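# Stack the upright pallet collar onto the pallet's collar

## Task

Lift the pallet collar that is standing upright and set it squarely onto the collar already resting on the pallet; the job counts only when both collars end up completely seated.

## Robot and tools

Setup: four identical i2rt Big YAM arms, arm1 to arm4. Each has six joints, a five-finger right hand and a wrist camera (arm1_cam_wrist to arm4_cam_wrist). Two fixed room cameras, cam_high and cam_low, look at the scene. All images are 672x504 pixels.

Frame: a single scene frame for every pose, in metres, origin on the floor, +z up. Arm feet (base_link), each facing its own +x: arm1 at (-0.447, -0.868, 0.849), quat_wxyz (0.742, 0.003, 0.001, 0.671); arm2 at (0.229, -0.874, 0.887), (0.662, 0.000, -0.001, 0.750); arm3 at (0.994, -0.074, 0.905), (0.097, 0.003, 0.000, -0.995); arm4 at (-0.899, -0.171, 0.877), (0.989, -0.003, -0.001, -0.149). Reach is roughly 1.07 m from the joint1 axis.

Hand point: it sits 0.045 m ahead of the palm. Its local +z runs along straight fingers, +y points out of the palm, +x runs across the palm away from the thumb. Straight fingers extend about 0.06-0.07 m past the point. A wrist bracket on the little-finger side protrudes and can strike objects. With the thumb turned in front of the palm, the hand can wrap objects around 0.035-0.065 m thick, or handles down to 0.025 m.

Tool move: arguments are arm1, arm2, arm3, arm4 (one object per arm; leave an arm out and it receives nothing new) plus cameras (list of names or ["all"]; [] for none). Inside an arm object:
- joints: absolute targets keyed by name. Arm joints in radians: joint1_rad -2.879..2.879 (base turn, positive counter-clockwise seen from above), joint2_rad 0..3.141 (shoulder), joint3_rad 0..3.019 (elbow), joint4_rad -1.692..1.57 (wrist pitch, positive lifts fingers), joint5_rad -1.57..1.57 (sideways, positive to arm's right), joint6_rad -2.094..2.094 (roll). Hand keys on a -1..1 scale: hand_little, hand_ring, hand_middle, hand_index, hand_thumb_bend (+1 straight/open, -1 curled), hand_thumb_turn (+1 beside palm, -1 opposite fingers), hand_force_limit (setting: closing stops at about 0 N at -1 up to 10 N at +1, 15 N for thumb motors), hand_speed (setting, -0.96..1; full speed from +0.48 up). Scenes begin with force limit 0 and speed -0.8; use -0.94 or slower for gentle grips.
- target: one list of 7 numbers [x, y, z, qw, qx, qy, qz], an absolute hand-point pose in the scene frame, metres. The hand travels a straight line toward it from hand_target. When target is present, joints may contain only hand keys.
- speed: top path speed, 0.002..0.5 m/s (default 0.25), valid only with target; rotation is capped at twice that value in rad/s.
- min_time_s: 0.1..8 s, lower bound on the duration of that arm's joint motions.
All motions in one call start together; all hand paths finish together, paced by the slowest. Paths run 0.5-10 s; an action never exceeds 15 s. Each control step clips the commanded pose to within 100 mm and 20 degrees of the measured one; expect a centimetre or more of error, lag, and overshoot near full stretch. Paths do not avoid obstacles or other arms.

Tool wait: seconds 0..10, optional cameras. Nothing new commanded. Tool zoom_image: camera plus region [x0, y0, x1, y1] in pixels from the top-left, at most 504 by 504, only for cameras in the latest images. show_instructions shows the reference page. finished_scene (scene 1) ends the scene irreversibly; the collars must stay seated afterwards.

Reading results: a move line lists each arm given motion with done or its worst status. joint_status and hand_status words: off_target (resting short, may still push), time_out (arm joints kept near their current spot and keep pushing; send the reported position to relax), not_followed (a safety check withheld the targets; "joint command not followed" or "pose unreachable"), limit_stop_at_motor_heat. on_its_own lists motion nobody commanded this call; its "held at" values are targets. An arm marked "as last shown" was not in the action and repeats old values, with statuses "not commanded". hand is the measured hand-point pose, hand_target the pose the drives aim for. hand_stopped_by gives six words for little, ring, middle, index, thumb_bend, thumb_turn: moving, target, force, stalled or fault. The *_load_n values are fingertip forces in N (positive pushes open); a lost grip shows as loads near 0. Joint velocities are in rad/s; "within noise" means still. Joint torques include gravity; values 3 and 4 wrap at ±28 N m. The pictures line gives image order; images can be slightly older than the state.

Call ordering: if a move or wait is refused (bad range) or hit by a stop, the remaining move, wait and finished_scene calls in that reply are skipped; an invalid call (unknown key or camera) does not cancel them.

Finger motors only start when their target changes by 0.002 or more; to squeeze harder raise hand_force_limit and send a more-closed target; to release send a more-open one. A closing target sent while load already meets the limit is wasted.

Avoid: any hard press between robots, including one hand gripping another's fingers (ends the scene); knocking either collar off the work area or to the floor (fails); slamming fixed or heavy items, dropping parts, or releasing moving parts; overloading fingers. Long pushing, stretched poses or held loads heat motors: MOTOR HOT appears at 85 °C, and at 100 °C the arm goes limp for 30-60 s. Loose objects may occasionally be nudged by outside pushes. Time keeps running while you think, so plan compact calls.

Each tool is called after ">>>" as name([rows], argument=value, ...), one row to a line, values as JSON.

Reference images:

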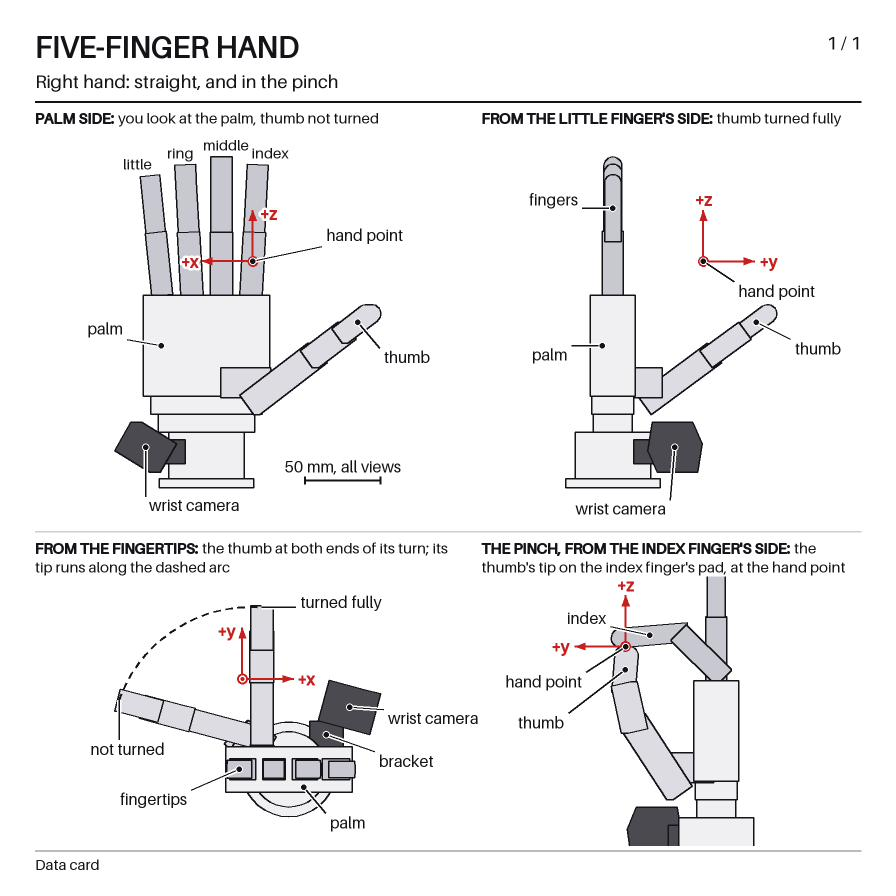

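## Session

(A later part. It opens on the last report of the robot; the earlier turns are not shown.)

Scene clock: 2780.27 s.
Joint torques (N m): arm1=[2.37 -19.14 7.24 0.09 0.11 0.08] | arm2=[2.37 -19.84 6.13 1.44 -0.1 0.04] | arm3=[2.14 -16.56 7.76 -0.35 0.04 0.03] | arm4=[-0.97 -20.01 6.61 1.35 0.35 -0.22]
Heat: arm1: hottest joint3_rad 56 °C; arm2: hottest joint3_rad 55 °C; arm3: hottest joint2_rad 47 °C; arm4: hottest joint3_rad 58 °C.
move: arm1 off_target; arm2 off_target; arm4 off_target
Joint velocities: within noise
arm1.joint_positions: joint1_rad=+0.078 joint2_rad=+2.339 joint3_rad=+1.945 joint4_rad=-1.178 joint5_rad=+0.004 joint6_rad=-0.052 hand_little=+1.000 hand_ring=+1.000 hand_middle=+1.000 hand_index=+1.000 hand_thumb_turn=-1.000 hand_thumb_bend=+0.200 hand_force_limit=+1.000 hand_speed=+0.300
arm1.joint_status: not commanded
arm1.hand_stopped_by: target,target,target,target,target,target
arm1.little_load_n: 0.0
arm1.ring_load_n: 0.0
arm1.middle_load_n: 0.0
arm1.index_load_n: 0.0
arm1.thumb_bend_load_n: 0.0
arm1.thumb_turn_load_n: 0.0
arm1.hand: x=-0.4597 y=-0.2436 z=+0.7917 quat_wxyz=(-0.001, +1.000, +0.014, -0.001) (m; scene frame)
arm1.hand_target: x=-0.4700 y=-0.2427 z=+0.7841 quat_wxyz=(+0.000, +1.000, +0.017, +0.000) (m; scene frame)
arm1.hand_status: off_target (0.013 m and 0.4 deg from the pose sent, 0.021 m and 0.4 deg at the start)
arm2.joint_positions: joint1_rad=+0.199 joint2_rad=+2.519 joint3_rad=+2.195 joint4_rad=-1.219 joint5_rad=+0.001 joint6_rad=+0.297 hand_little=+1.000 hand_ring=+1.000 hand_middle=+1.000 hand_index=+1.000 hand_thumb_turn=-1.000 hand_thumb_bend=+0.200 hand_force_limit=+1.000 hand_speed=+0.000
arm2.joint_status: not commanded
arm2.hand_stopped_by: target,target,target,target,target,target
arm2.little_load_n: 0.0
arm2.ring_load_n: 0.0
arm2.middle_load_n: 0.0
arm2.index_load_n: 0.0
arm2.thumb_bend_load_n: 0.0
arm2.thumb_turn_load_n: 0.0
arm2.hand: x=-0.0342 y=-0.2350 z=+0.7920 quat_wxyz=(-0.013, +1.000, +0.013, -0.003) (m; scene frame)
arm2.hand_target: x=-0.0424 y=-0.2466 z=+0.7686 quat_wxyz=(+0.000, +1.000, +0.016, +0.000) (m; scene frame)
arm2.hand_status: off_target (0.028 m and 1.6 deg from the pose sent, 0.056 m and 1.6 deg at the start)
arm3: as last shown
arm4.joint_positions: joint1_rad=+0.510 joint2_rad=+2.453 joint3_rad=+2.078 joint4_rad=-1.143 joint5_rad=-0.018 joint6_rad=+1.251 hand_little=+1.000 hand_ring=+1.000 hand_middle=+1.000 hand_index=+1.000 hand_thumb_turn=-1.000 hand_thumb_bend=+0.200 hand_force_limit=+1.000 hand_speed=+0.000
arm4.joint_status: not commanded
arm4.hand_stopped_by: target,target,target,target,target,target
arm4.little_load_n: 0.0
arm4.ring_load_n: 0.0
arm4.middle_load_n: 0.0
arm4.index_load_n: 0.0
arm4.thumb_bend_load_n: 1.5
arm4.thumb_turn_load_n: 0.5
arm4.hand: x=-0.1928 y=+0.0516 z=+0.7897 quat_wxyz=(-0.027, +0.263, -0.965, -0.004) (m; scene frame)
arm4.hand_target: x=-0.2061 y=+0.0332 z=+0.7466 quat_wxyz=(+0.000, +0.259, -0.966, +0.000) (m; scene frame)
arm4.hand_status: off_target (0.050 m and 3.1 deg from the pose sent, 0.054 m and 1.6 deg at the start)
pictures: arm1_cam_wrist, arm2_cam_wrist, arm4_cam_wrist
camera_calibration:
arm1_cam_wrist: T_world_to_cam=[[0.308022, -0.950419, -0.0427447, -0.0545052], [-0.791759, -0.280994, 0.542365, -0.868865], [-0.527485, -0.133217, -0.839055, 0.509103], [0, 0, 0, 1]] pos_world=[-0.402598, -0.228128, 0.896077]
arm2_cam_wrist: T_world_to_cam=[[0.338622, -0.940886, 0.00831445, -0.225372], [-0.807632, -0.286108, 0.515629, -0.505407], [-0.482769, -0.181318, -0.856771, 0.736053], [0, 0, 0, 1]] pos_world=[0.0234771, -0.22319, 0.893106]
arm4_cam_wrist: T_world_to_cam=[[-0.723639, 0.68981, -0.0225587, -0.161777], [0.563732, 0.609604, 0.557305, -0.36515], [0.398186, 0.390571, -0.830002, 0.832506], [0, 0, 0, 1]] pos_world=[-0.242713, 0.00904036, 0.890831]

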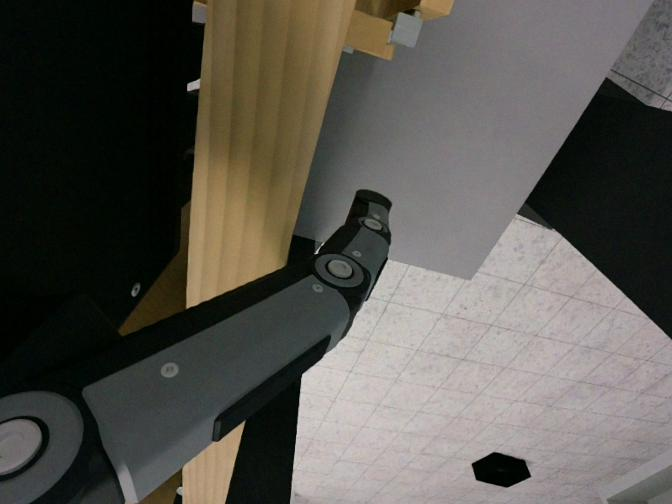

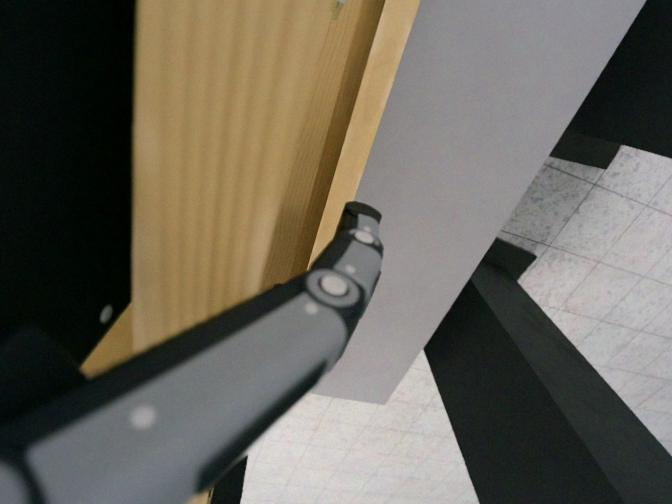

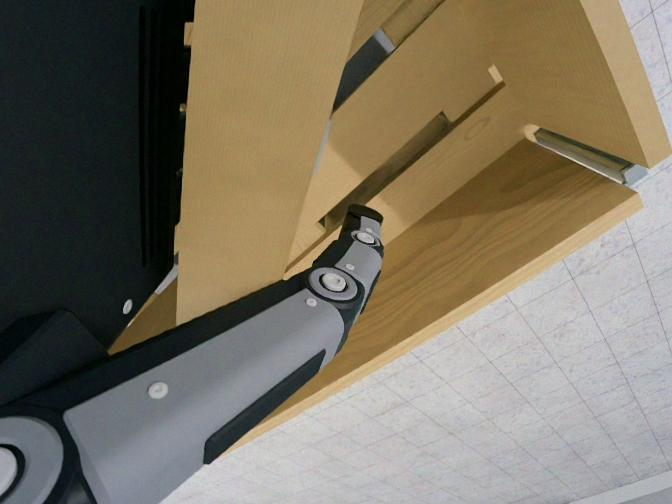

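>>> zoom_image(camera="arm4_cam_wrist", region=[100, 0, 500, 360])

>>> move(cameras=["cam_high", "cam_low", "arm3_cam_wrist"])

>>> zoom_image(camera="cam_high", region=[270, 160, 430, 330])

Scaled by 1.260 from the camera's 672x504 image, which has a finer 960x720 frame.

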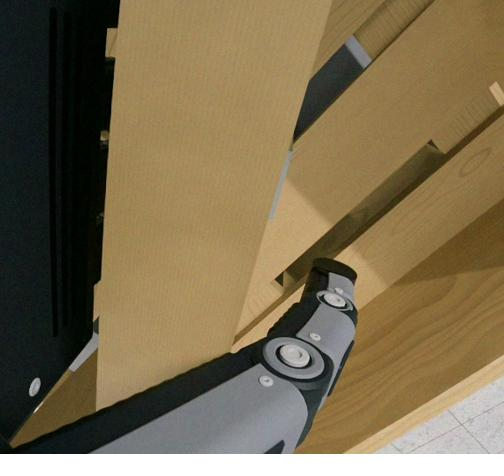

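Scene clock: 2796.73 s.
Joint torques (N m): arm1=[2.32 -19.08 7.23 0.1 0.1 0.08] | arm2=[2.37 -19.6 6.15 1.43 -0.11 0.04] | arm3=[1.79 -16.44 7.72 -0.31 0.03 0.01] | arm4=[-0.97 -20.07 6.61 1.33 0.35 -0.26]
Heat: arm1: hottest joint3_rad 54 °C; arm2: hottest joint2_rad 52 °C; arm3: hottest joint2_rad 47 °C; arm4: hottest joint3_rad 54 °C.
Joint velocities: arm1=[-0.015 0.005 -0.007 -0.007 -0.154 -0.007] | arm2=[within noise] | arm3=[within noise] | arm4=[within noise]
arm1.joint_positions: joint1_rad=+0.078 joint2_rad=+2.339 joint3_rad=+1.945 joint4_rad=-1.178 joint5_rad=+0.004 joint6_rad=-0.052 hand_little=+1.000 hand_ring=+1.000 hand_middle=+1.000 hand_index=+1.000 hand_thumb_turn=-1.000 hand_thumb_bend=+0.200 hand_force_limit=+1.000 hand_speed=+0.300
arm1.joint_status: not commanded
arm1.hand_stopped_by: target,target,target,target,target,target
arm1.little_load_n: 0.0
arm1.ring_load_n: 0.0
arm1.middle_load_n: 0.0
arm1.index_load_n: 0.0
arm1.thumb_bend_load_n: 0.0
arm1.thumb_turn_load_n: 0.0
arm1.hand: x=-0.4597 y=-0.2436 z=+0.7917 quat_wxyz=(-0.001, +1.000, +0.014, -0.001) (m; scene frame)
arm1.hand_target: x=-0.4700 y=-0.2427 z=+0.7841 quat_wxyz=(+0.000, +1.000, +0.017, +0.000) (m; scene frame)
arm1.hand_status: off_target (0.013 m and 0.4 deg from the pose sent, 0.021 m and 0.4 deg at the start)
arm2.joint_positions: joint1_rad=+0.199 joint2_rad=+2.519 joint3_rad=+2.195 joint4_rad=-1.219 joint5_rad=+0.001 joint6_rad=+0.297 hand_little=+1.000 hand_ring=+1.000 hand_middle=+1.000 hand_index=+1.000 hand_thumb_turn=-1.000 hand_thumb_bend=+0.200 hand_force_limit=+1.000 hand_speed=+0.000
arm2.joint_status: not commanded
arm2.hand_stopped_by: target,target,target,target,target,target
arm2.little_load_n: 0.0
arm2.ring_load_n: 0.0
arm2.middle_load_n: 0.0
arm2.index_load_n: 0.0
arm2.thumb_bend_load_n: 0.0
arm2.thumb_turn_load_n: 0.0
arm2.hand: x=-0.0342 y=-0.2350 z=+0.7920 quat_wxyz=(-0.013, +1.000, +0.013, -0.003) (m; scene frame)
arm2.hand_target: x=-0.0424 y=-0.2466 z=+0.7686 quat_wxyz=(+0.000, +1.000, +0.016, +0.000) (m; scene frame)
arm2.hand_status: off_target (0.028 m and 1.6 deg from the pose sent, 0.056 m and 1.6 deg at the start)
arm3.joint_positions: joint1_rad=-0.341 joint2_rad=+1.868 joint3_rad=+1.412 joint4_rad=-1.121 joint5_rad=-0.005 joint6_rad=-1.734 hand_little=+1.000 hand_ring=+1.000 hand_middle=+1.000 hand_index=+1.000 hand_thumb_turn=-1.000 hand_thumb_bend=+0.200 hand_force_limit=+1.000 hand_speed=+0.000
arm3.joint_status: not commanded
arm3.hand_stopped_by: target,target,target,target,target,target
arm3.little_load_n: 0.0
arm3.ring_load_n: 0.0
arm3.middle_load_n: 0.0
arm3.index_load_n: 0.0
arm3.thumb_bend_load_n: 0.0
arm3.thumb_turn_load_n: 0.0
arm3.hand: x=+0.4902 y=+0.0645 z=+0.9387 quat_wxyz=(-0.006, +0.008, -1.000, +0.003) (m; scene frame)
arm3.hand_target: x=+0.4900 y=+0.0602 z=+0.9498 quat_wxyz=(+0.000, +0.009, -1.000, +0.000) (m; scene frame)
arm3.hand_status: not commanded
arm4.joint_positions: joint1_rad=+0.510 joint2_rad=+2.453 joint3_rad=+2.078 joint4_rad=-1.143 joint5_rad=-0.018 joint6_rad=+1.251 hand_little=+1.000 hand_ring=+1.000 hand_middle=+1.000 hand_index=+1.000 hand_thumb_turn=-1.000 hand_thumb_bend=+0.200 hand_force_limit=+1.000 hand_speed=+0.000
arm4.joint_status: not commanded
arm4.hand_stopped_by: target,target,target,target,target,target
arm4.little_load_n: 0.0
arm4.ring_load_n: 0.0
arm4.middle_load_n: 0.0
arm4.index_load_n: 0.0
arm4.thumb_bend_load_n: 1.5
arm4.thumb_turn_load_n: 0.5
arm4.hand: x=-0.1928 y=+0.0516 z=+0.7897 quat_wxyz=(-0.027, +0.263, -0.965, -0.004) (m; scene frame)
arm4.hand_target: x=-0.2061 y=+0.0331 z=+0.7466 quat_wxyz=(+0.000, +0.259, -0.966, +0.000) (m; scene frame)
arm4.hand_status: off_target (0.050 m and 3.1 deg from the pose sent, 0.054 m and 1.6 deg at the start)
pictures: arm3_cam_wrist, cam_high, cam_low
camera_calibration:
arm3_cam_wrist: T_world_to_cam=[[-0.250734, 0.968054, -0.00210637, 0.0628262], [0.806206, 0.210017, 0.553105, -0.933296], [0.535878, 0.136984, -0.833109, 0.630248], [0, 0, 0, 1]] pos_world=[0.430445, 0.0488551, 1.04141]

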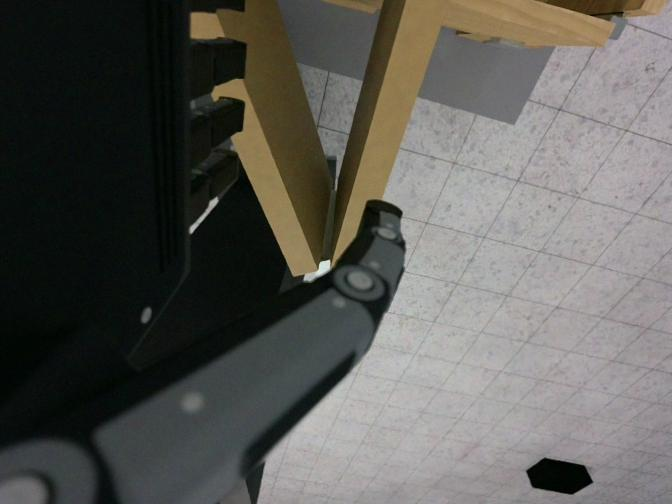

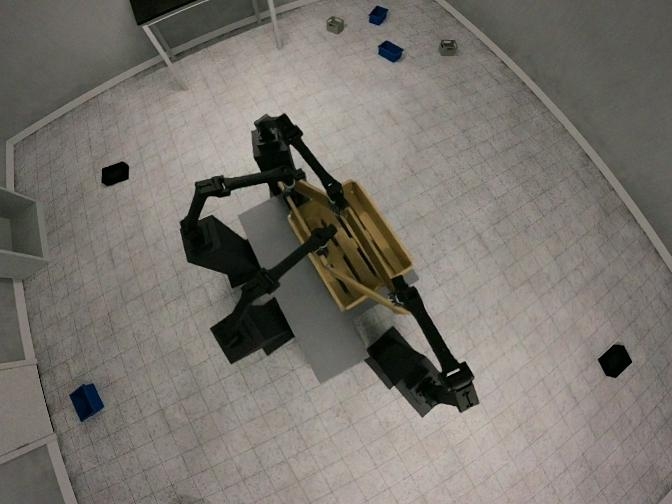

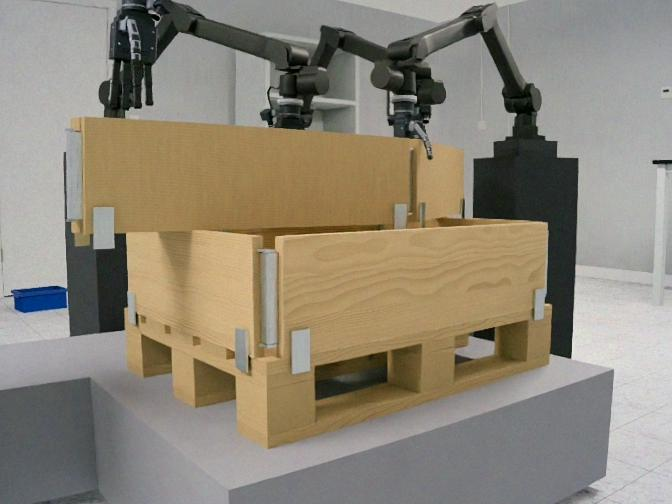

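Scaled by 2.965 from the camera's 672x504 image, which has a finer 960x720 frame.

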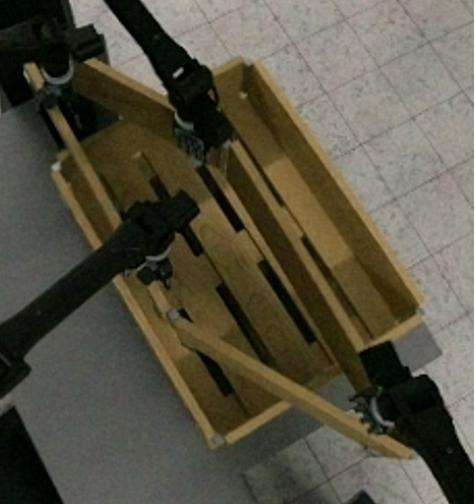

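>>> move(arm4={"target": [-0.195, 0.033, 0.880, 0, -0.2588, 0.9659, 0], "speed": 0.1}, cameras=["arm4_cam_wrist"])

>>> zoom_image(camera="arm4_cam_wrist", region=[160, 60, 400, 300])

Scene clock: 2823.40 s.
Joint torques (N m): arm1=[2.32 -19.02 7.21 0.08 0.11 0.08] | arm2=[2.43 -19.9 6.13 1.47 -0.09 0.05] | arm3=[1.79 -16.56 7.69 -0.16 0.03 0.02] | arm4=[-0.73 -23.12 13.19 -0.24 0.06 -0.3]
Heat: arm1: hottest joint3_rad 52 °C; arm2: hottest joint2_rad 53 °C; arm3: hottest joint2_rad 46 °C; arm4: hottest joint3_rad 50 °C.
move: arm4 off_target
Joint velocities: within noise
arm1, arm2, arm3: as last shown
arm4.joint_positions: joint1_rad=+0.503 joint2_rad=+2.380 joint3_rad=+2.148 joint4_rad=-1.375 joint5_rad=-0.008 joint6_rad=+1.251 hand_little=+1.000 hand_ring=+1.000 hand_middle=+1.000 hand_index=+1.000 hand_thumb_turn=-1.000 hand_thumb_bend=+0.200 hand_force_limit=+1.000 hand_speed=+0.000
arm4.joint_status: not commanded
arm4.hand_stopped_by: target,target,target,target,target,target
arm4.little_load_n: 0.0
arm4.ring_load_n: 0.0
arm4.middle_load_n: 0.0
arm4.index_load_n: 0.0
arm4.thumb_bend_load_n: 0.0
arm4.thumb_turn_load_n: 0.0
arm4.hand: x=-0.2127 y=+0.0405 z=+0.8637 quat_wxyz=(+0.018, +0.259, -0.966, -0.002) (m; scene frame)
arm4.hand_target: x=-0.1959 y=+0.0327 z=+0.8804 quat_wxyz=(-0.001, +0.259, -0.966, +0.000) (m; scene frame)
arm4.hand_status: off_target (0.025 m and 2.1 deg from the pose sent, 0.092 m and 3.2 deg at the start)
pictures: arm4_cam_wrist
camera_calibration:
arm4_cam_wrist: T_world_to_cam=[[-0.718344, 0.695416, 0.0194711, -0.202316], [0.613218, 0.619722, 0.489804, -0.319993], [0.328551, 0.363788, -0.871615, 0.928414], [0, 0, 0, 1]] pos_world=[-0.254138, 0.00125514, 0.969893]

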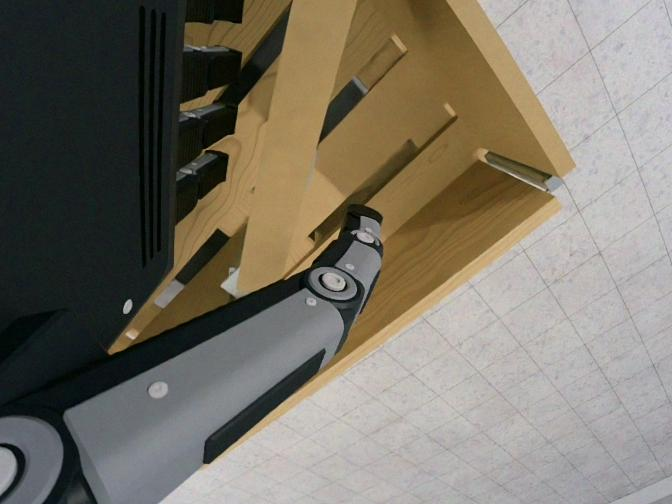

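Scaled by 2.100 from the camera's 672x504 image, which has a finer 960x720 frame.

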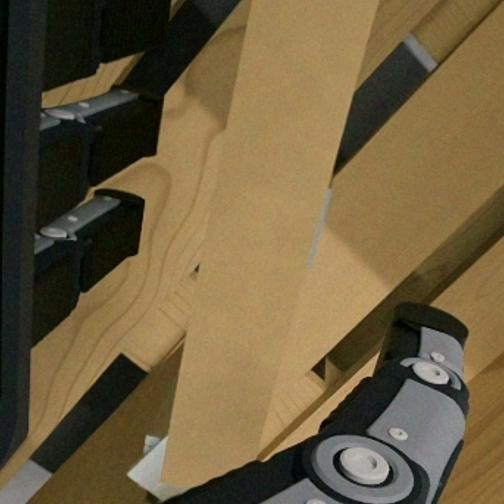

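>>> move(arm1={"joints": {"hand_thumb_bend": 1.0, "hand_speed": 0.3}}, arm2={"joints": {"hand_thumb_bend": 1.0, "hand_speed": 0.3}}, arm4={"target": [-0.190, 0.030, 0.825, 0, -0.2588, 0.9659, 0], "speed": 0.06, "joints": {"hand_thumb_bend": 1.0, "hand_speed": 0.3}}, cameras=["arm1_cam_wrist", "arm2_cam_wrist", "arm4_cam_wrist"])

Scene clock: 2839.73 s.
Joint torques (N m): arm1=[2.32 -19.02 7.23 0.09 0.11 0.07] | arm2=[2.26 -19.84 6.13 1.37 -0.1 0.03] | arm3=[1.96 -15.97 7.75 -0.27 0.02 0.03] | arm4=[-0.67 -21.19 10.99 0.83 0.02 -0.32]
Heat: arm1: hottest joint3_rad 51 °C; arm2: hottest joint2_rad 53 °C; arm3: hottest joint2_rad 46 °C; arm4: hottest joint3_rad 50 °C.
move: arm1 done; arm2 done; arm4 off_target
Joint velocities: within noise
arm1.joint_positions: joint1_rad=+0.078 joint2_rad=+2.339 joint3_rad=+1.945 joint4_rad=-1.178 joint5_rad=+0.004 joint6_rad=-0.052 hand_little=+1.000 hand_ring=+1.000 hand_middle=+1.000 hand_index=+1.000 hand_thumb_turn=-1.000 hand_thumb_bend=+1.000 hand_force_limit=+1.000 hand_speed=+0.300
arm1.joint_status: all done
arm1.hand_stopped_by: target,target,target,target,target,target
arm1.little_load_n: 0.0
arm1.ring_load_n: 0.0
arm1.middle_load_n: 0.0
arm1.index_load_n: 0.0
arm1.thumb_bend_load_n: 0.0
arm1.thumb_turn_load_n: 0.0
arm1.hand: x=-0.4597 y=-0.2436 z=+0.7917 quat_wxyz=(-0.001, +1.000, +0.014, -0.001) (m; scene frame)
arm1.hand_target: x=-0.4700 y=-0.2428 z=+0.7841 quat_wxyz=(+0.000, +1.000, +0.018, +0.000) (m; scene frame)
arm1.hand_status: not commanded
arm2.joint_positions: joint1_rad=+0.199 joint2_rad=+2.519 joint3_rad=+2.195 joint4_rad=-1.217 joint5_rad=+0.001 joint6_rad=+0.298 hand_little=+1.000 hand_ring=+1.000 hand_middle=+1.000 hand_index=+1.000 hand_thumb_turn=-1.000 hand_thumb_bend=+1.000 hand_force_limit=+1.000 hand_speed=+0.300
arm2.joint_status: all done
arm2.hand_stopped_by: target,target,target,target,target,target
arm2.little_load_n: 0.0
arm2.ring_load_n: 0.0
arm2.middle_load_n: 0.0
arm2.index_load_n: 0.0
arm2.thumb_bend_load_n: 0.0
arm2.thumb_turn_load_n: 0.0
arm2.hand: x=-0.0344 y=-0.2345 z=+0.7919 quat_wxyz=(-0.014, +1.000, +0.013, -0.003) (m; scene frame)
arm2.hand_target: x=-0.0424 y=-0.2466 z=+0.7686 quat_wxyz=(+0.000, +1.000, +0.016, +0.000) (m; scene frame)
arm2.hand_status: not commanded
arm3: as last shown
arm4.joint_positions: joint1_rad=+0.498 joint2_rad=+2.420 joint3_rad=+2.148 joint4_rad=-1.306 joint5_rad=-0.007 joint6_rad=+1.249 hand_little=+1.000 hand_ring=+1.000 hand_middle=+1.000 hand_index=+1.000 hand_thumb_turn=-1.000 hand_thumb_bend=+1.000 hand_force_limit=+1.000 hand_speed=+0.300
arm4.joint_status: all done
arm4.hand_stopped_by: target,target,target,target,target,target
arm4.little_load_n: 0.0
arm4.ring_load_n: 0.0
arm4.middle_load_n: 0.0
arm4.index_load_n: 0.0
arm4.thumb_bend_load_n: 0.0
arm4.thumb_turn_load_n: 0.0
arm4.hand: x=-0.1998 y=+0.0396 z=+0.8362 quat_wxyz=(+0.003, +0.258, -0.966, -0.001) (m; scene frame)
arm4.hand_target: x=-0.1906 y=+0.0299 z=+0.8252 quat_wxyz=(+0.000, +0.259, -0.966, +0.000) (m; scene frame)
arm4.hand_status: off_target (0.018 m and 0.4 deg from the pose sent, 0.046 m and 2.1 deg at the start)
pictures: arm1_cam_wrist, arm2_cam_wrist, arm4_cam_wrist
camera_calibration:
arm1_cam_wrist: T_world_to_cam=[[0.308022, -0.950419, -0.0427447, -0.0545052], [-0.791759, -0.280994, 0.542365, -0.868865], [-0.527485, -0.133217, -0.839055, 0.509103], [0, 0, 0, 1]] pos_world=[-0.402598, -0.228128, 0.896077]
arm2_cam_wrist: T_world_to_cam=[[0.33754, -0.941289, 0.00642649, -0.223407], [-0.807654, -0.286099, 0.515599, -0.505402], [-0.483489, -0.179226, -0.856806, 0.736436], [0, 0, 0, 1]] pos_world=[0.023278, -0.222898, 0.893003]
arm4_cam_wrist: T_world_to_cam=[[-0.717441, 0.696614, 0.00265898, -0.177691], [0.599853, 0.615838, 0.510803, -0.334006], [0.354195, 0.368066, -0.859693, 0.895586], [0, 0, 0, 1]] pos_world=[-0.244341, -0.000159954, 0.941013]

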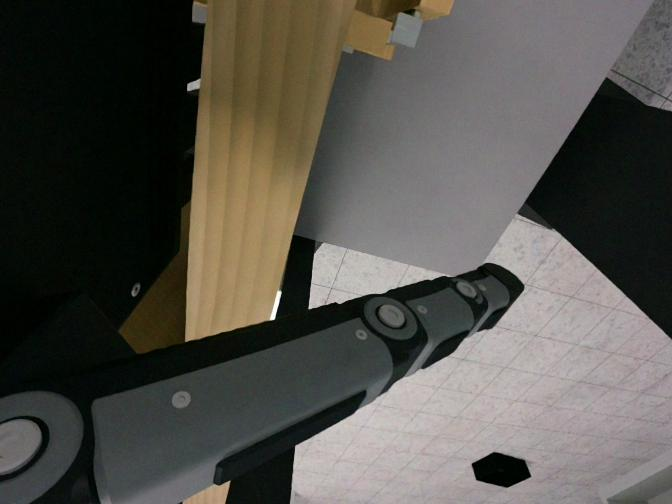

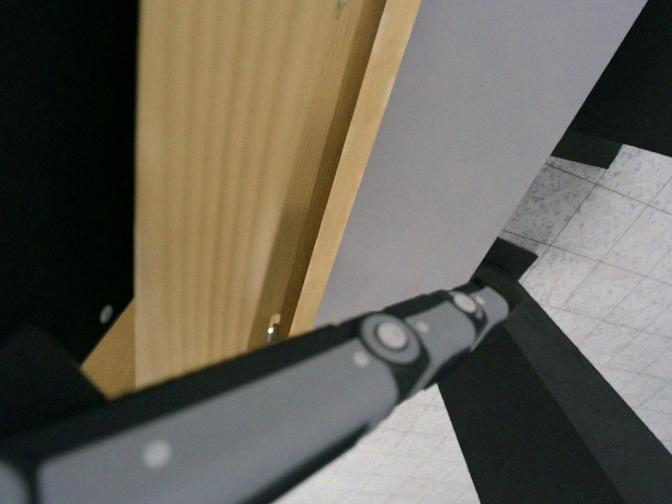

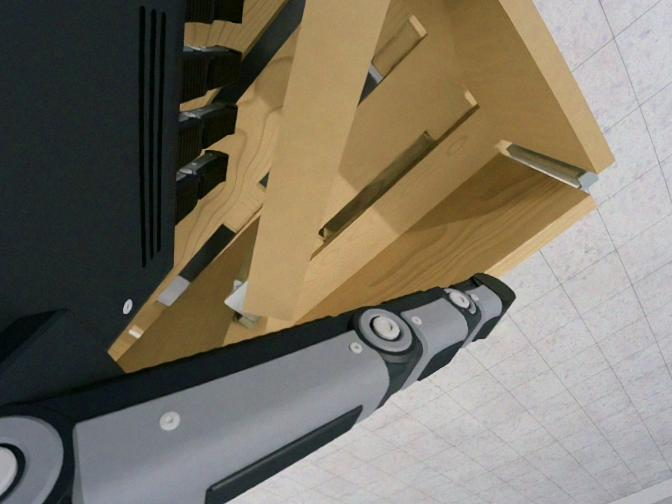

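>>> move(arm1={"target": [-0.470, -0.2440, 0.762, 0, 0.99985, 0.01745, 0], "speed": 0.06}, arm2={"target": [-0.043, -0.2490, 0.750, 0, 0.99988, 0.01571, 0], "speed": 0.06}, arm4={"target": [-0.194, 0.0370, 0.757, 0, -0.2588, 0.9659, 0], "speed": 0.06}, cameras=["arm1_cam_wrist", "arm2_cam_wrist", "arm4_cam_wrist"])

Scene clock: 2848.23 s.
Joint torques (N m): arm1=[2.37 -18.9 7.02 0.17 0.11 0.07] | arm2=[2.37 -18.96 6 1.46 -0.09 0.04] | arm3=[2.08 -16.15 7.79 -0.25 0.04 0.03] | arm4=[0.03 -21.48 7.82 0.95 0.02 -0.21]
Heat: arm1: hottest joint3_rad 51 °C; arm2: hottest joint2_rad 53 °C; arm3: hottest joint2_rad 46 °C; arm4: hottest joint3_rad 50 °C.
move: arm1 off_target; arm2 off_target; arm4 off_target
Joint velocities: within noise
arm1.joint_positions: joint1_rad=+0.078 joint2_rad=+2.359 joint3_rad=+1.927 joint4_rad=-1.138 joint5_rad=+0.004 joint6_rad=-0.052 hand_little=+1.000 hand_ring=+1.000 hand_middle=+1.000 hand_index=+1.000 hand_thumb_turn=-1.000 hand_thumb_bend=+1.000 hand_force_limit=+1.000 hand_speed=+0.300
arm1.joint_status: not commanded
arm1.hand_stopped_by: target,target,target,target,target,target
arm1.little_load_n: 0.0
arm1.ring_load_n: 0.0
arm1.middle_load_n: 0.0
arm1.index_load_n: 0.0
arm1.thumb_bend_load_n: 0.0
arm1.thumb_turn_load_n: 0.0
arm1.hand: x=-0.4598 y=-0.2443 z=+0.7721 quat_wxyz=(-0.002, +1.000, +0.014, -0.001) (m; scene frame)
arm1.hand_target: x=-0.4699 y=-0.2443 z=+0.7622 quat_wxyz=(+0.000, +1.000, +0.018, +0.000) (m; scene frame)
arm1.hand_status: off_target (0.014 m and 0.4 deg from the pose sent, 0.031 m and 0.4 deg at the start)
arm2.joint_positions: joint1_rad=+0.199 joint2_rad=+2.519 joint3_rad=+2.172 joint4_rad=-1.180 joint5_rad=+0.001 joint6_rad=+0.299 hand_little=+1.000 hand_ring=+1.000 hand_middle=+1.000 hand_index=+1.000 hand_thumb_turn=-1.000 hand_thumb_bend=+1.000 hand_force_limit=+1.000 hand_speed=+0.300
arm2.joint_status: not commanded
arm2.hand_stopped_by: target,target,target,target,target,target
arm2.little_load_n: 0.0
arm2.ring_load_n: 0.0
arm2.middle_load_n: 0.0
arm2.index_load_n: 0.0
arm2.thumb_bend_load_n: 0.0
arm2.thumb_turn_load_n: 0.0
arm2.hand: x=-0.0347 y=-0.2339 z=+0.7830 quat_wxyz=(-0.021, +1.000, +0.012, -0.005) (m; scene frame)
arm2.hand_target: x=-0.0420 y=-0.2500 z=+0.7511 quat_wxyz=(+0.000, +1.000, +0.016, +0.000) (m; scene frame)
arm2.hand_status: off_target (0.037 m and 2.5 deg from the pose sent, 0.045 m and 1.7 deg at the start)
arm3: as last shown
arm4.joint_positions: joint1_rad=+0.498 joint2_rad=+2.486 joint3_rad=+2.136 joint4_rad=-1.187 joint5_rad=-0.008 joint6_rad=+1.249 hand_little=+1.000 hand_ring=+1.000 hand_middle=+1.000 hand_index=+1.000 hand_thumb_turn=-1.000 hand_thumb_bend=+1.000 hand_force_limit=+1.000 hand_speed=+0.300
arm4.joint_status: not commanded
arm4.hand_stopped_by: target,target,target,target,target,target
arm4.little_load_n: 0.0
arm4.ring_load_n: 0.0
arm4.middle_load_n: 0.0
arm4.index_load_n: 0.0
arm4.thumb_bend_load_n: 0.0
arm4.thumb_turn_load_n: 0.0
arm4.hand: x=-0.1861 y=+0.0422 z=+0.7860 quat_wxyz=(-0.017, +0.258, -0.966, +0.000) (m; scene frame)
arm4.hand_target: x=-0.1948 y=+0.0370 z=+0.7577 quat_wxyz=(+0.000, +0.259, -0.966, +0.000) (m; scene frame)
arm4.hand_status: off_target (0.031 m and 1.9 deg from the pose sent, 0.080 m and 0.4 deg at the start)
pictures: arm1_cam_wrist, arm2_cam_wrist, arm4_cam_wrist
camera_calibration:
arm1_cam_wrist: T_world_to_cam=[[0.308052, -0.950308, -0.0449332, -0.0542168], [-0.791766, -0.282272, 0.541691, -0.858274], [-0.527456, -0.131293, -0.839376, 0.493221], [0, 0, 0, 1]] pos_world=[-0.402698, -0.229033, 0.876481]
arm2_cam_wrist: T_world_to_cam=[[0.336897, -0.941516, -0.0068692, -0.212305], [-0.805682, -0.292053, 0.515346, -0.501916], [-0.487213, -0.168084, -0.856955, 0.731406], [0, 0, 0, 1]] pos_world=[0.02349, -0.223537, 0.883984]
arm4_cam_wrist: T_world_to_cam=[[-0.717287, 0.696508, -0.019379, -0.152159], [0.579143, 0.611424, 0.539216, -0.344162], [0.387417, 0.37555, -0.841944, 0.838499], [0, 0, 0, 1]] pos_world=[-0.234672, 0.00151024, 0.888598]

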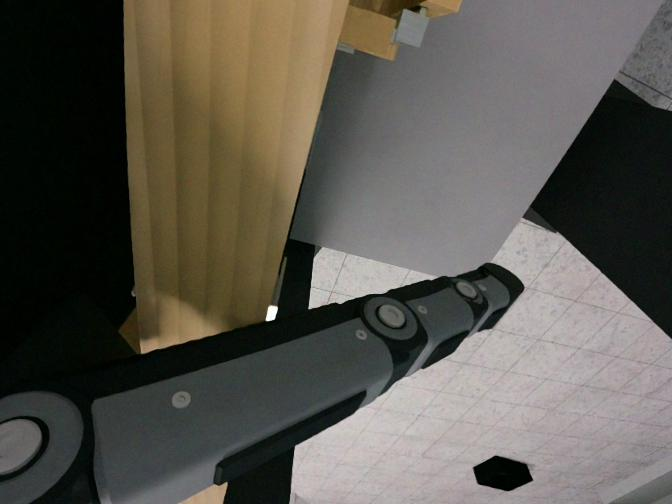

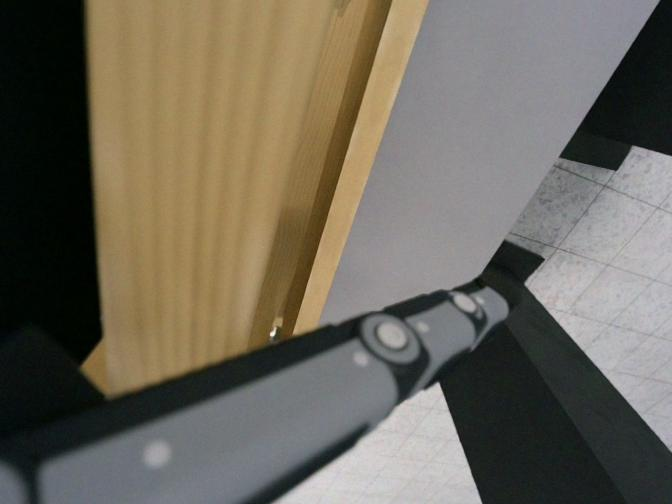

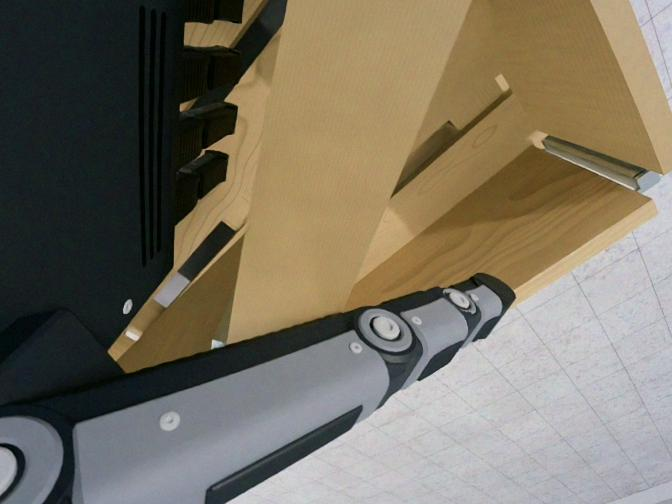

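>>> move(arm2={"joints": {"joint1_rad": 0.205, "joint2_rad": 2.583, "joint3_rad": 2.235, "joint4_rad": -1.255}, "min_time_s": 1.5}, arm4={"joints": {"joint1_rad": 0.529, "joint2_rad": 2.5425, "joint3_rad": 2.150, "joint4_rad": -1.229}, "min_time_s": 1.5}, cameras=["arm2_cam_wrist", "arm4_cam_wrist"])

Scene clock: 2870.50 s.
Joint torques (N m): arm1=[2.37 -18.78 7.02 0.18 0.11 0.08] | arm2=[1.49 -18.73 10.4 0.08 -0.08 0.01] | arm3=[2.02 -15.91 7.64 -0.13 0.03 0.01] | arm4=[1.26 -20.89 9.78 -0.17 0.04 -0.22]
Heat: arm1: hottest joint3_rad 49 °C; arm2: hottest joint2_rad 52 °C; arm3: hottest joint2_rad 46 °C; arm4: hottest joint2_rad 49 °C.
move: arm2 done; arm4 done
Joint velocities: within noise
arm1, arm3: as last shown
arm2.joint_positions: joint1_rad=+0.199 joint2_rad=+2.540 joint3_rad=+2.193 joint4_rad=-1.239 joint5_rad=+0.001 joint6_rad=+0.303 hand_little=+1.000 hand_ring=+1.000 hand_middle=+1.000 hand_index=+1.000 hand_thumb_turn=-1.000 hand_thumb_bend=+1.000 hand_force_limit=+1.000 hand_speed=+0.300
arm2.joint_status: all done
arm2.hand_stopped_by: target,target,target,target,target,target
arm2.little_load_n: 0.0
arm2.ring_load_n: 0.0
arm2.middle_load_n: 0.0
arm2.index_load_n: 0.0
arm2.thumb_bend_load_n: 0.0
arm2.thumb_turn_load_n: 0.0
arm2.hand: x=-0.0310 y=-0.2452 z=+0.7788 quat_wxyz=(+0.007, +1.000, +0.010, +0.003) (m; scene frame)
arm2.hand_target: x=-0.0360 y=-0.2448 z=+0.7642 quat_wxyz=(+0.015, +1.000, +0.010, +0.005) (m; scene frame)
arm2.hand_status: not commanded
arm4.joint_positions: joint1_rad=+0.516 joint2_rad=+2.503 joint3_rad=+2.136 joint4_rad=-1.218 joint5_rad=-0.008 joint6_rad=+1.249 hand_little=+1.000 hand_ring=+1.000 hand_middle=+1.000 hand_index=+1.000 hand_thumb_turn=-1.000 hand_thumb_bend=+1.000 hand_force_limit=+1.000 hand_speed=+0.300
arm4.joint_status: all done
arm4.hand_stopped_by: target,target,target,target,target,target
arm4.little_load_n: 0.0
arm4.ring_load_n: 0.0
arm4.middle_load_n: 0.0
arm4.index_load_n: 0.0
arm4.thumb_bend_load_n: 0.0
arm4.thumb_turn_load_n: 0.5
arm4.hand: x=-0.2018 y=+0.0526 z=+0.7738 quat_wxyz=(+0.007, +0.267, -0.964, -0.001) (m; scene frame)
arm4.hand_target: x=-0.2115 y=+0.0591 z=+0.7508 quat_wxyz=(+0.025, +0.275, -0.961, -0.001) (m; scene frame)
arm4.hand_status: not commanded
pictures: arm2_cam_wrist, arm4_cam_wrist
camera_calibration:
arm2_cam_wrist: T_world_to_cam=[[0.333092, -0.941532, 0.0506599, -0.269179], [-0.816087, -0.260967, 0.515653, -0.493048], [-0.472284, -0.213103, -0.855298, 0.715757], [0, 0, 0, 1]] pos_world=[0.0253321, -0.22958, 0.880064]
arm4_cam_wrist: T_world_to_cam=[[-0.730019, 0.683387, 0.00742389, -0.193492], [0.592222, 0.627136, 0.505938, -0.307303], [0.341096, 0.373741, -0.862538, 0.837088], [0, 0, 0, 1]] pos_world=[-0.244788, 0.0120968, 0.878933]

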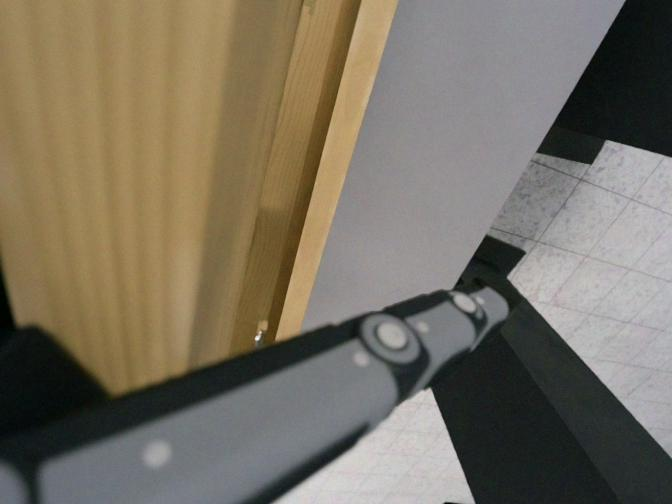

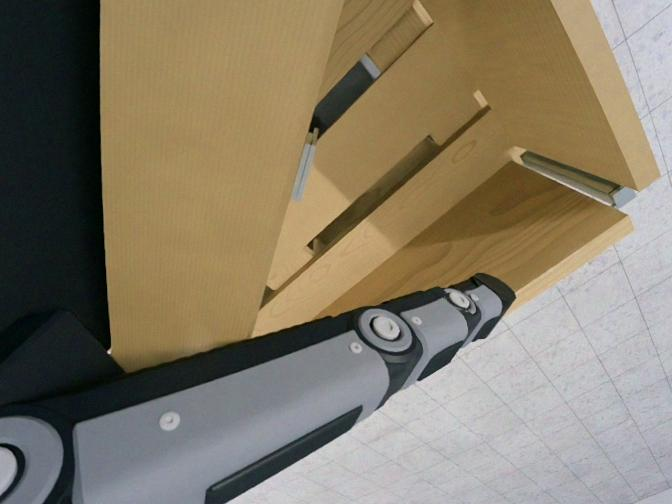

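>>> move(arm1={"target": [-0.470, -0.2460, 0.788, 0, 0.99985, 0.01745, 0], "speed": 0.06}, arm3={"target": [0.474, -0.030, 0.900, 0, 0.9657, 0.2597, 0], "speed": 0.15, "joints": {"hand_thumb_bend": 1.0, "hand_speed": 0.3}}, cameras=["arm1_cam_wrist", "arm3_cam_wrist"])

Scene clock: 2902.90 s.
Joint torques (N m): arm1=[2.32 -21.6 7.23 -0.54 0.1 0.07] | arm2=[1.55 -18.61 10.39 0.23 -0.08 0] | arm3=[0.26 -16.67 7.02 0.68 -0.02 0.01] | arm4=[1.2 -20.95 9.77 -0.18 0.04 -0.22]
Heat: arm1: hottest joint3_rad 47 °C; arm2: hottest joint3_rad 50 °C; arm3: hottest joint2_rad 46 °C; arm4: hottest joint3_rad 49 °C.
move: arm1 off_target; arm3 off_target
Joint velocities: within noise
arm1.joint_positions: joint1_rad=+0.078 joint2_rad=+2.358 joint3_rad=+1.927 joint4_rad=-1.160 joint5_rad=+0.004 joint6_rad=-0.052 hand_little=+1.000 hand_ring=+1.000 hand_middle=+1.000 hand_index=+1.000 hand_thumb_turn=-1.000 hand_thumb_bend=+1.000 hand_force_limit=+1.000 hand_speed=+0.300
arm1.joint_status: not commanded
arm1.hand_stopped_by: target,target,target,target,target,target
arm1.little_load_n: 0.0
arm1.ring_load_n: 0.0
arm1.middle_load_n: 0.0
arm1.index_load_n: 0.0
arm1.thumb_bend_load_n: 0.0
arm1.thumb_turn_load_n: 0.0
arm1.hand: x=-0.4599 y=-0.2499 z=+0.7740 quat_wxyz=(+0.008, +1.000, +0.014, -0.001) (m; scene frame)
arm1.hand_target: x=-0.4700 y=-0.2462 z=+0.7879 quat_wxyz=(+0.000, +1.000, +0.018, +0.000) (m; scene frame)
arm1.hand_status: off_target (0.018 m and 1.0 deg from the pose sent, 0.019 m and 0.4 deg at the start)
arm2, arm4: as last shown
arm2.hand: x=-0.0310 y=-0.2453 z=+0.7788 quat_wxyz=(+0.007, +1.000, +0.010, +0.004) (m; scene frame)
arm2.hand_target: x=-0.0359 y=-0.2448 z=+0.7642 quat_wxyz=(+0.015, +1.000, +0.010, +0.005) (m; scene frame)
arm3.joint_positions: joint1_rad=-0.398 joint2_rad=+1.923 joint3_rad=+1.346 joint4_rad=-1.022 joint5_rad=-0.005 joint6_rad=+0.826 hand_little=+1.000 hand_ring=+1.000 hand_middle=+1.000 hand_index=+1.000 hand_thumb_turn=-1.000 hand_thumb_bend=+1.000 hand_force_limit=+1.000 hand_speed=+0.300
arm3.joint_status: all done
arm3.hand_stopped_by: target,target,target,target,target,target
arm3.little_load_n: 0.0
arm3.ring_load_n: 0.0
arm3.middle_load_n: 0.0
arm3.index_load_n: 0.0
arm3.thumb_bend_load_n: 0.0
arm3.thumb_turn_load_n: 0.0
arm3.hand: x=+0.4802 y=-0.0350 z=+0.8894 quat_wxyz=(-0.009, -0.964, -0.267, -0.014) (m; scene frame)
arm3.hand_target: x=+0.4740 y=-0.0301 z=+0.9001 quat_wxyz=(+0.000, -0.966, -0.260, +0.000) (m; scene frame)
arm3.hand_status: off_target (0.013 m and 2.1 deg from the pose sent, 0.103 m and 150.9 deg at the start)
arm4.little_load_n: -0.5
arm4.thumb_turn_load_n: 0.0
arm4.hand_target: x=-0.2115 y=+0.0591 z=+0.7509 quat_wxyz=(+0.025, +0.275, -0.961, -0.001) (m; scene frame)
pictures: arm1_cam_wrist, arm3_cam_wrist
camera_calibration:
arm1_cam_wrist: T_world_to_cam=[[0.308077, -0.951018, -0.0255408, -0.0745809], [-0.791497, -0.271112, 0.54775, -0.862739], [-0.527845, -0.148534, -0.836252, 0.48704], [0, 0, 0, 1]] pos_world=[-0.402797, -0.232485, 0.877948]
arm3_cam_wrist: T_world_to_cam=[[0.700675, -0.712628, 0.0348722, -0.392019], [-0.616927, -0.580577, 0.531349, -0.20203], [-0.358409, -0.393817, -0.846435, 1.03089], [0, 0, 0, 1]] pos_world=[0.51952, 0.00932444, 0.9936]

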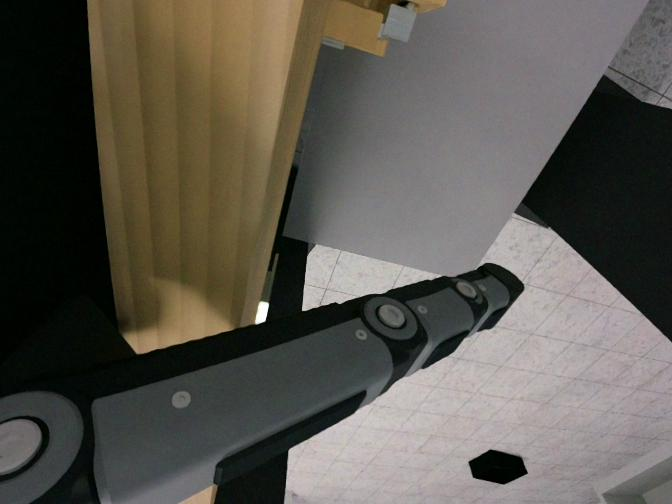

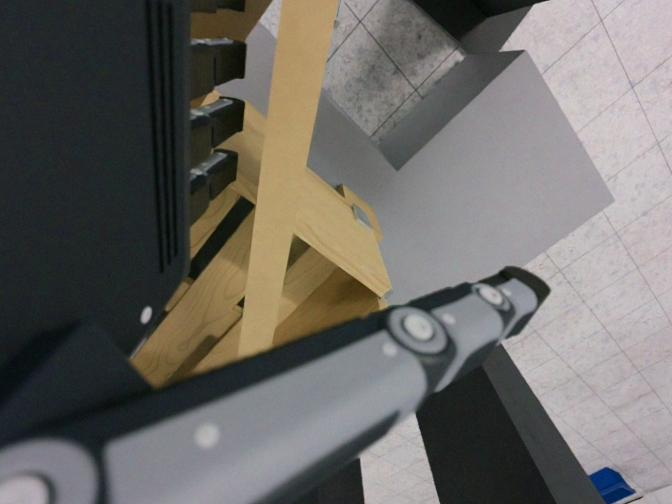

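>>> zoom_image(camera="arm3_cam_wrist", region=[220, 60, 440, 360])

Scaled by 1.680 from the camera's 672x504 image, which has a finer 960x720 frame.

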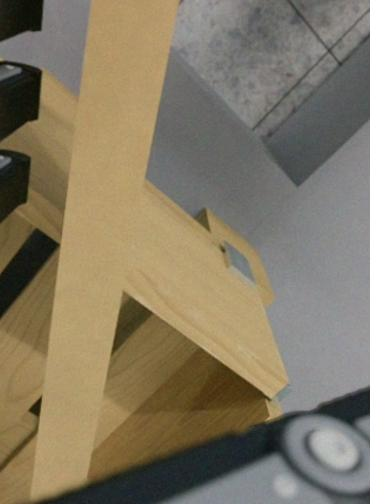

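>>> move(arm3={"target": [0.474, -0.0305, 0.762, 0, 0.9642, 0.2656, 0], "speed": 0.08}, cameras=["arm3_cam_wrist"])

Scene clock: 2927.63 s.
Joint torques (N m): arm1=[2.32 -21.6 7.24 -0.53 0.1 0.07] | arm2=[1.49 -18.73 10.41 0.25 -0.09 -0.01] | arm3=[0.73 -13.16 5.83 1.29 0.16 -0.08] | arm4=[1.2 -20.89 9.78 -0.13 0.05 -0.22]
Heat: arm1: hottest joint3_rad 47 °C; arm2: hottest joint3_rad 52 °C; arm3: hottest joint2_rad 45 °C; arm4: hottest joint3_rad 49 °C.
move: arm3 off_target
Joint velocities: within noise
arm1, arm2, arm4: as last shown
arm1.thumb_bend_load_n: -0.5
arm2.hand_target: x=-0.0360 y=-0.2448 z=+0.7642 quat_wxyz=(+0.015, +1.000, +0.010, +0.005) (m; scene frame)
arm3.joint_positions: joint1_rad=-0.398 joint2_rad=+2.110 joint3_rad=+1.288 joint4_rad=-0.746 joint5_rad=-0.009 joint6_rad=+0.826 hand_little=+1.000 hand_ring=+1.000 hand_middle=+1.000 hand_index=+1.000 hand_thumb_turn=-1.000 hand_thumb_bend=+1.000 hand_force_limit=+1.000 hand_speed=+0.300
arm3.joint_status: not commanded
arm3.hand_stopped_by: target,target,target,target,target,target
arm3.little_load_n: 0.0
arm3.ring_load_n: 0.0
arm3.middle_load_n: 0.0
arm3.index_load_n: 0.0
arm3.thumb_bend_load_n: 0.0
arm3.thumb_turn_load_n: 0.0
arm3.hand: x=+0.4748 y=-0.0346 z=+0.7753 quat_wxyz=(-0.004, -0.964, -0.267, +0.000) (m; scene frame)
arm3.hand_target: x=+0.4743 y=-0.0306 z=+0.7623 quat_wxyz=(+0.000, -0.964, -0.266, +0.000) (m; scene frame)
arm3.hand_status: off_target (0.014 m and 0.5 deg from the pose sent, 0.128 m and 1.9 deg at the start)
arm4.joint_positions: joint1_rad=+0.517 joint2_rad=+2.503 joint3_rad=+2.136 joint4_rad=-1.220 joint5_rad=-0.008 joint6_rad=+1.249 hand_little=+1.000 hand_ring=+1.000 hand_middle=+1.000 hand_index=+1.000 hand_thumb_turn=-1.000 hand_thumb_bend=+1.000 hand_force_limit=+1.000 hand_speed=+0.300
arm4.little_load_n: 0.0
arm4.hand: x=-0.2023 y=+0.0527 z=+0.7738 quat_wxyz=(+0.008, +0.267, -0.964, -0.001) (m; scene frame)
arm4.hand_target: x=-0.2116 y=+0.0592 z=+0.7509 quat_wxyz=(+0.025, +0.275, -0.961, -0.001) (m; scene frame)
pictures: arm3_cam_wrist
camera_calibration:
arm3_cam_wrist: T_world_to_cam=[[0.701692, -0.712368, 0.0126386, -0.367236], [-0.600434, -0.5817, 0.54873, -0.165825], [-0.383546, -0.392628, -0.835904, 0.936226], [0, 0, 0, 1]] pos_world=[0.517205, 0.0095209, 0.878229]

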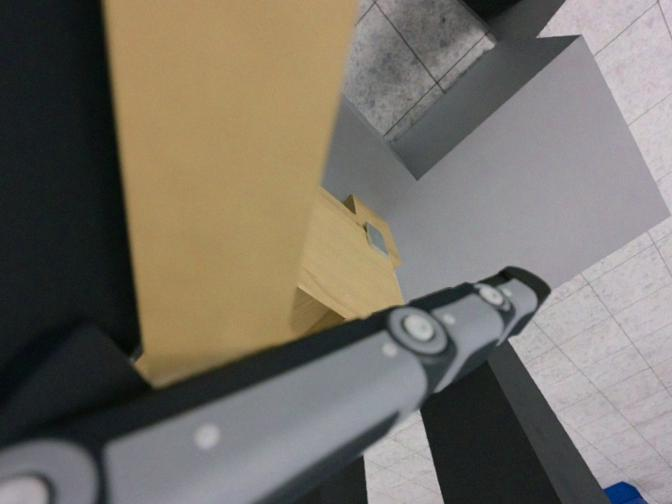

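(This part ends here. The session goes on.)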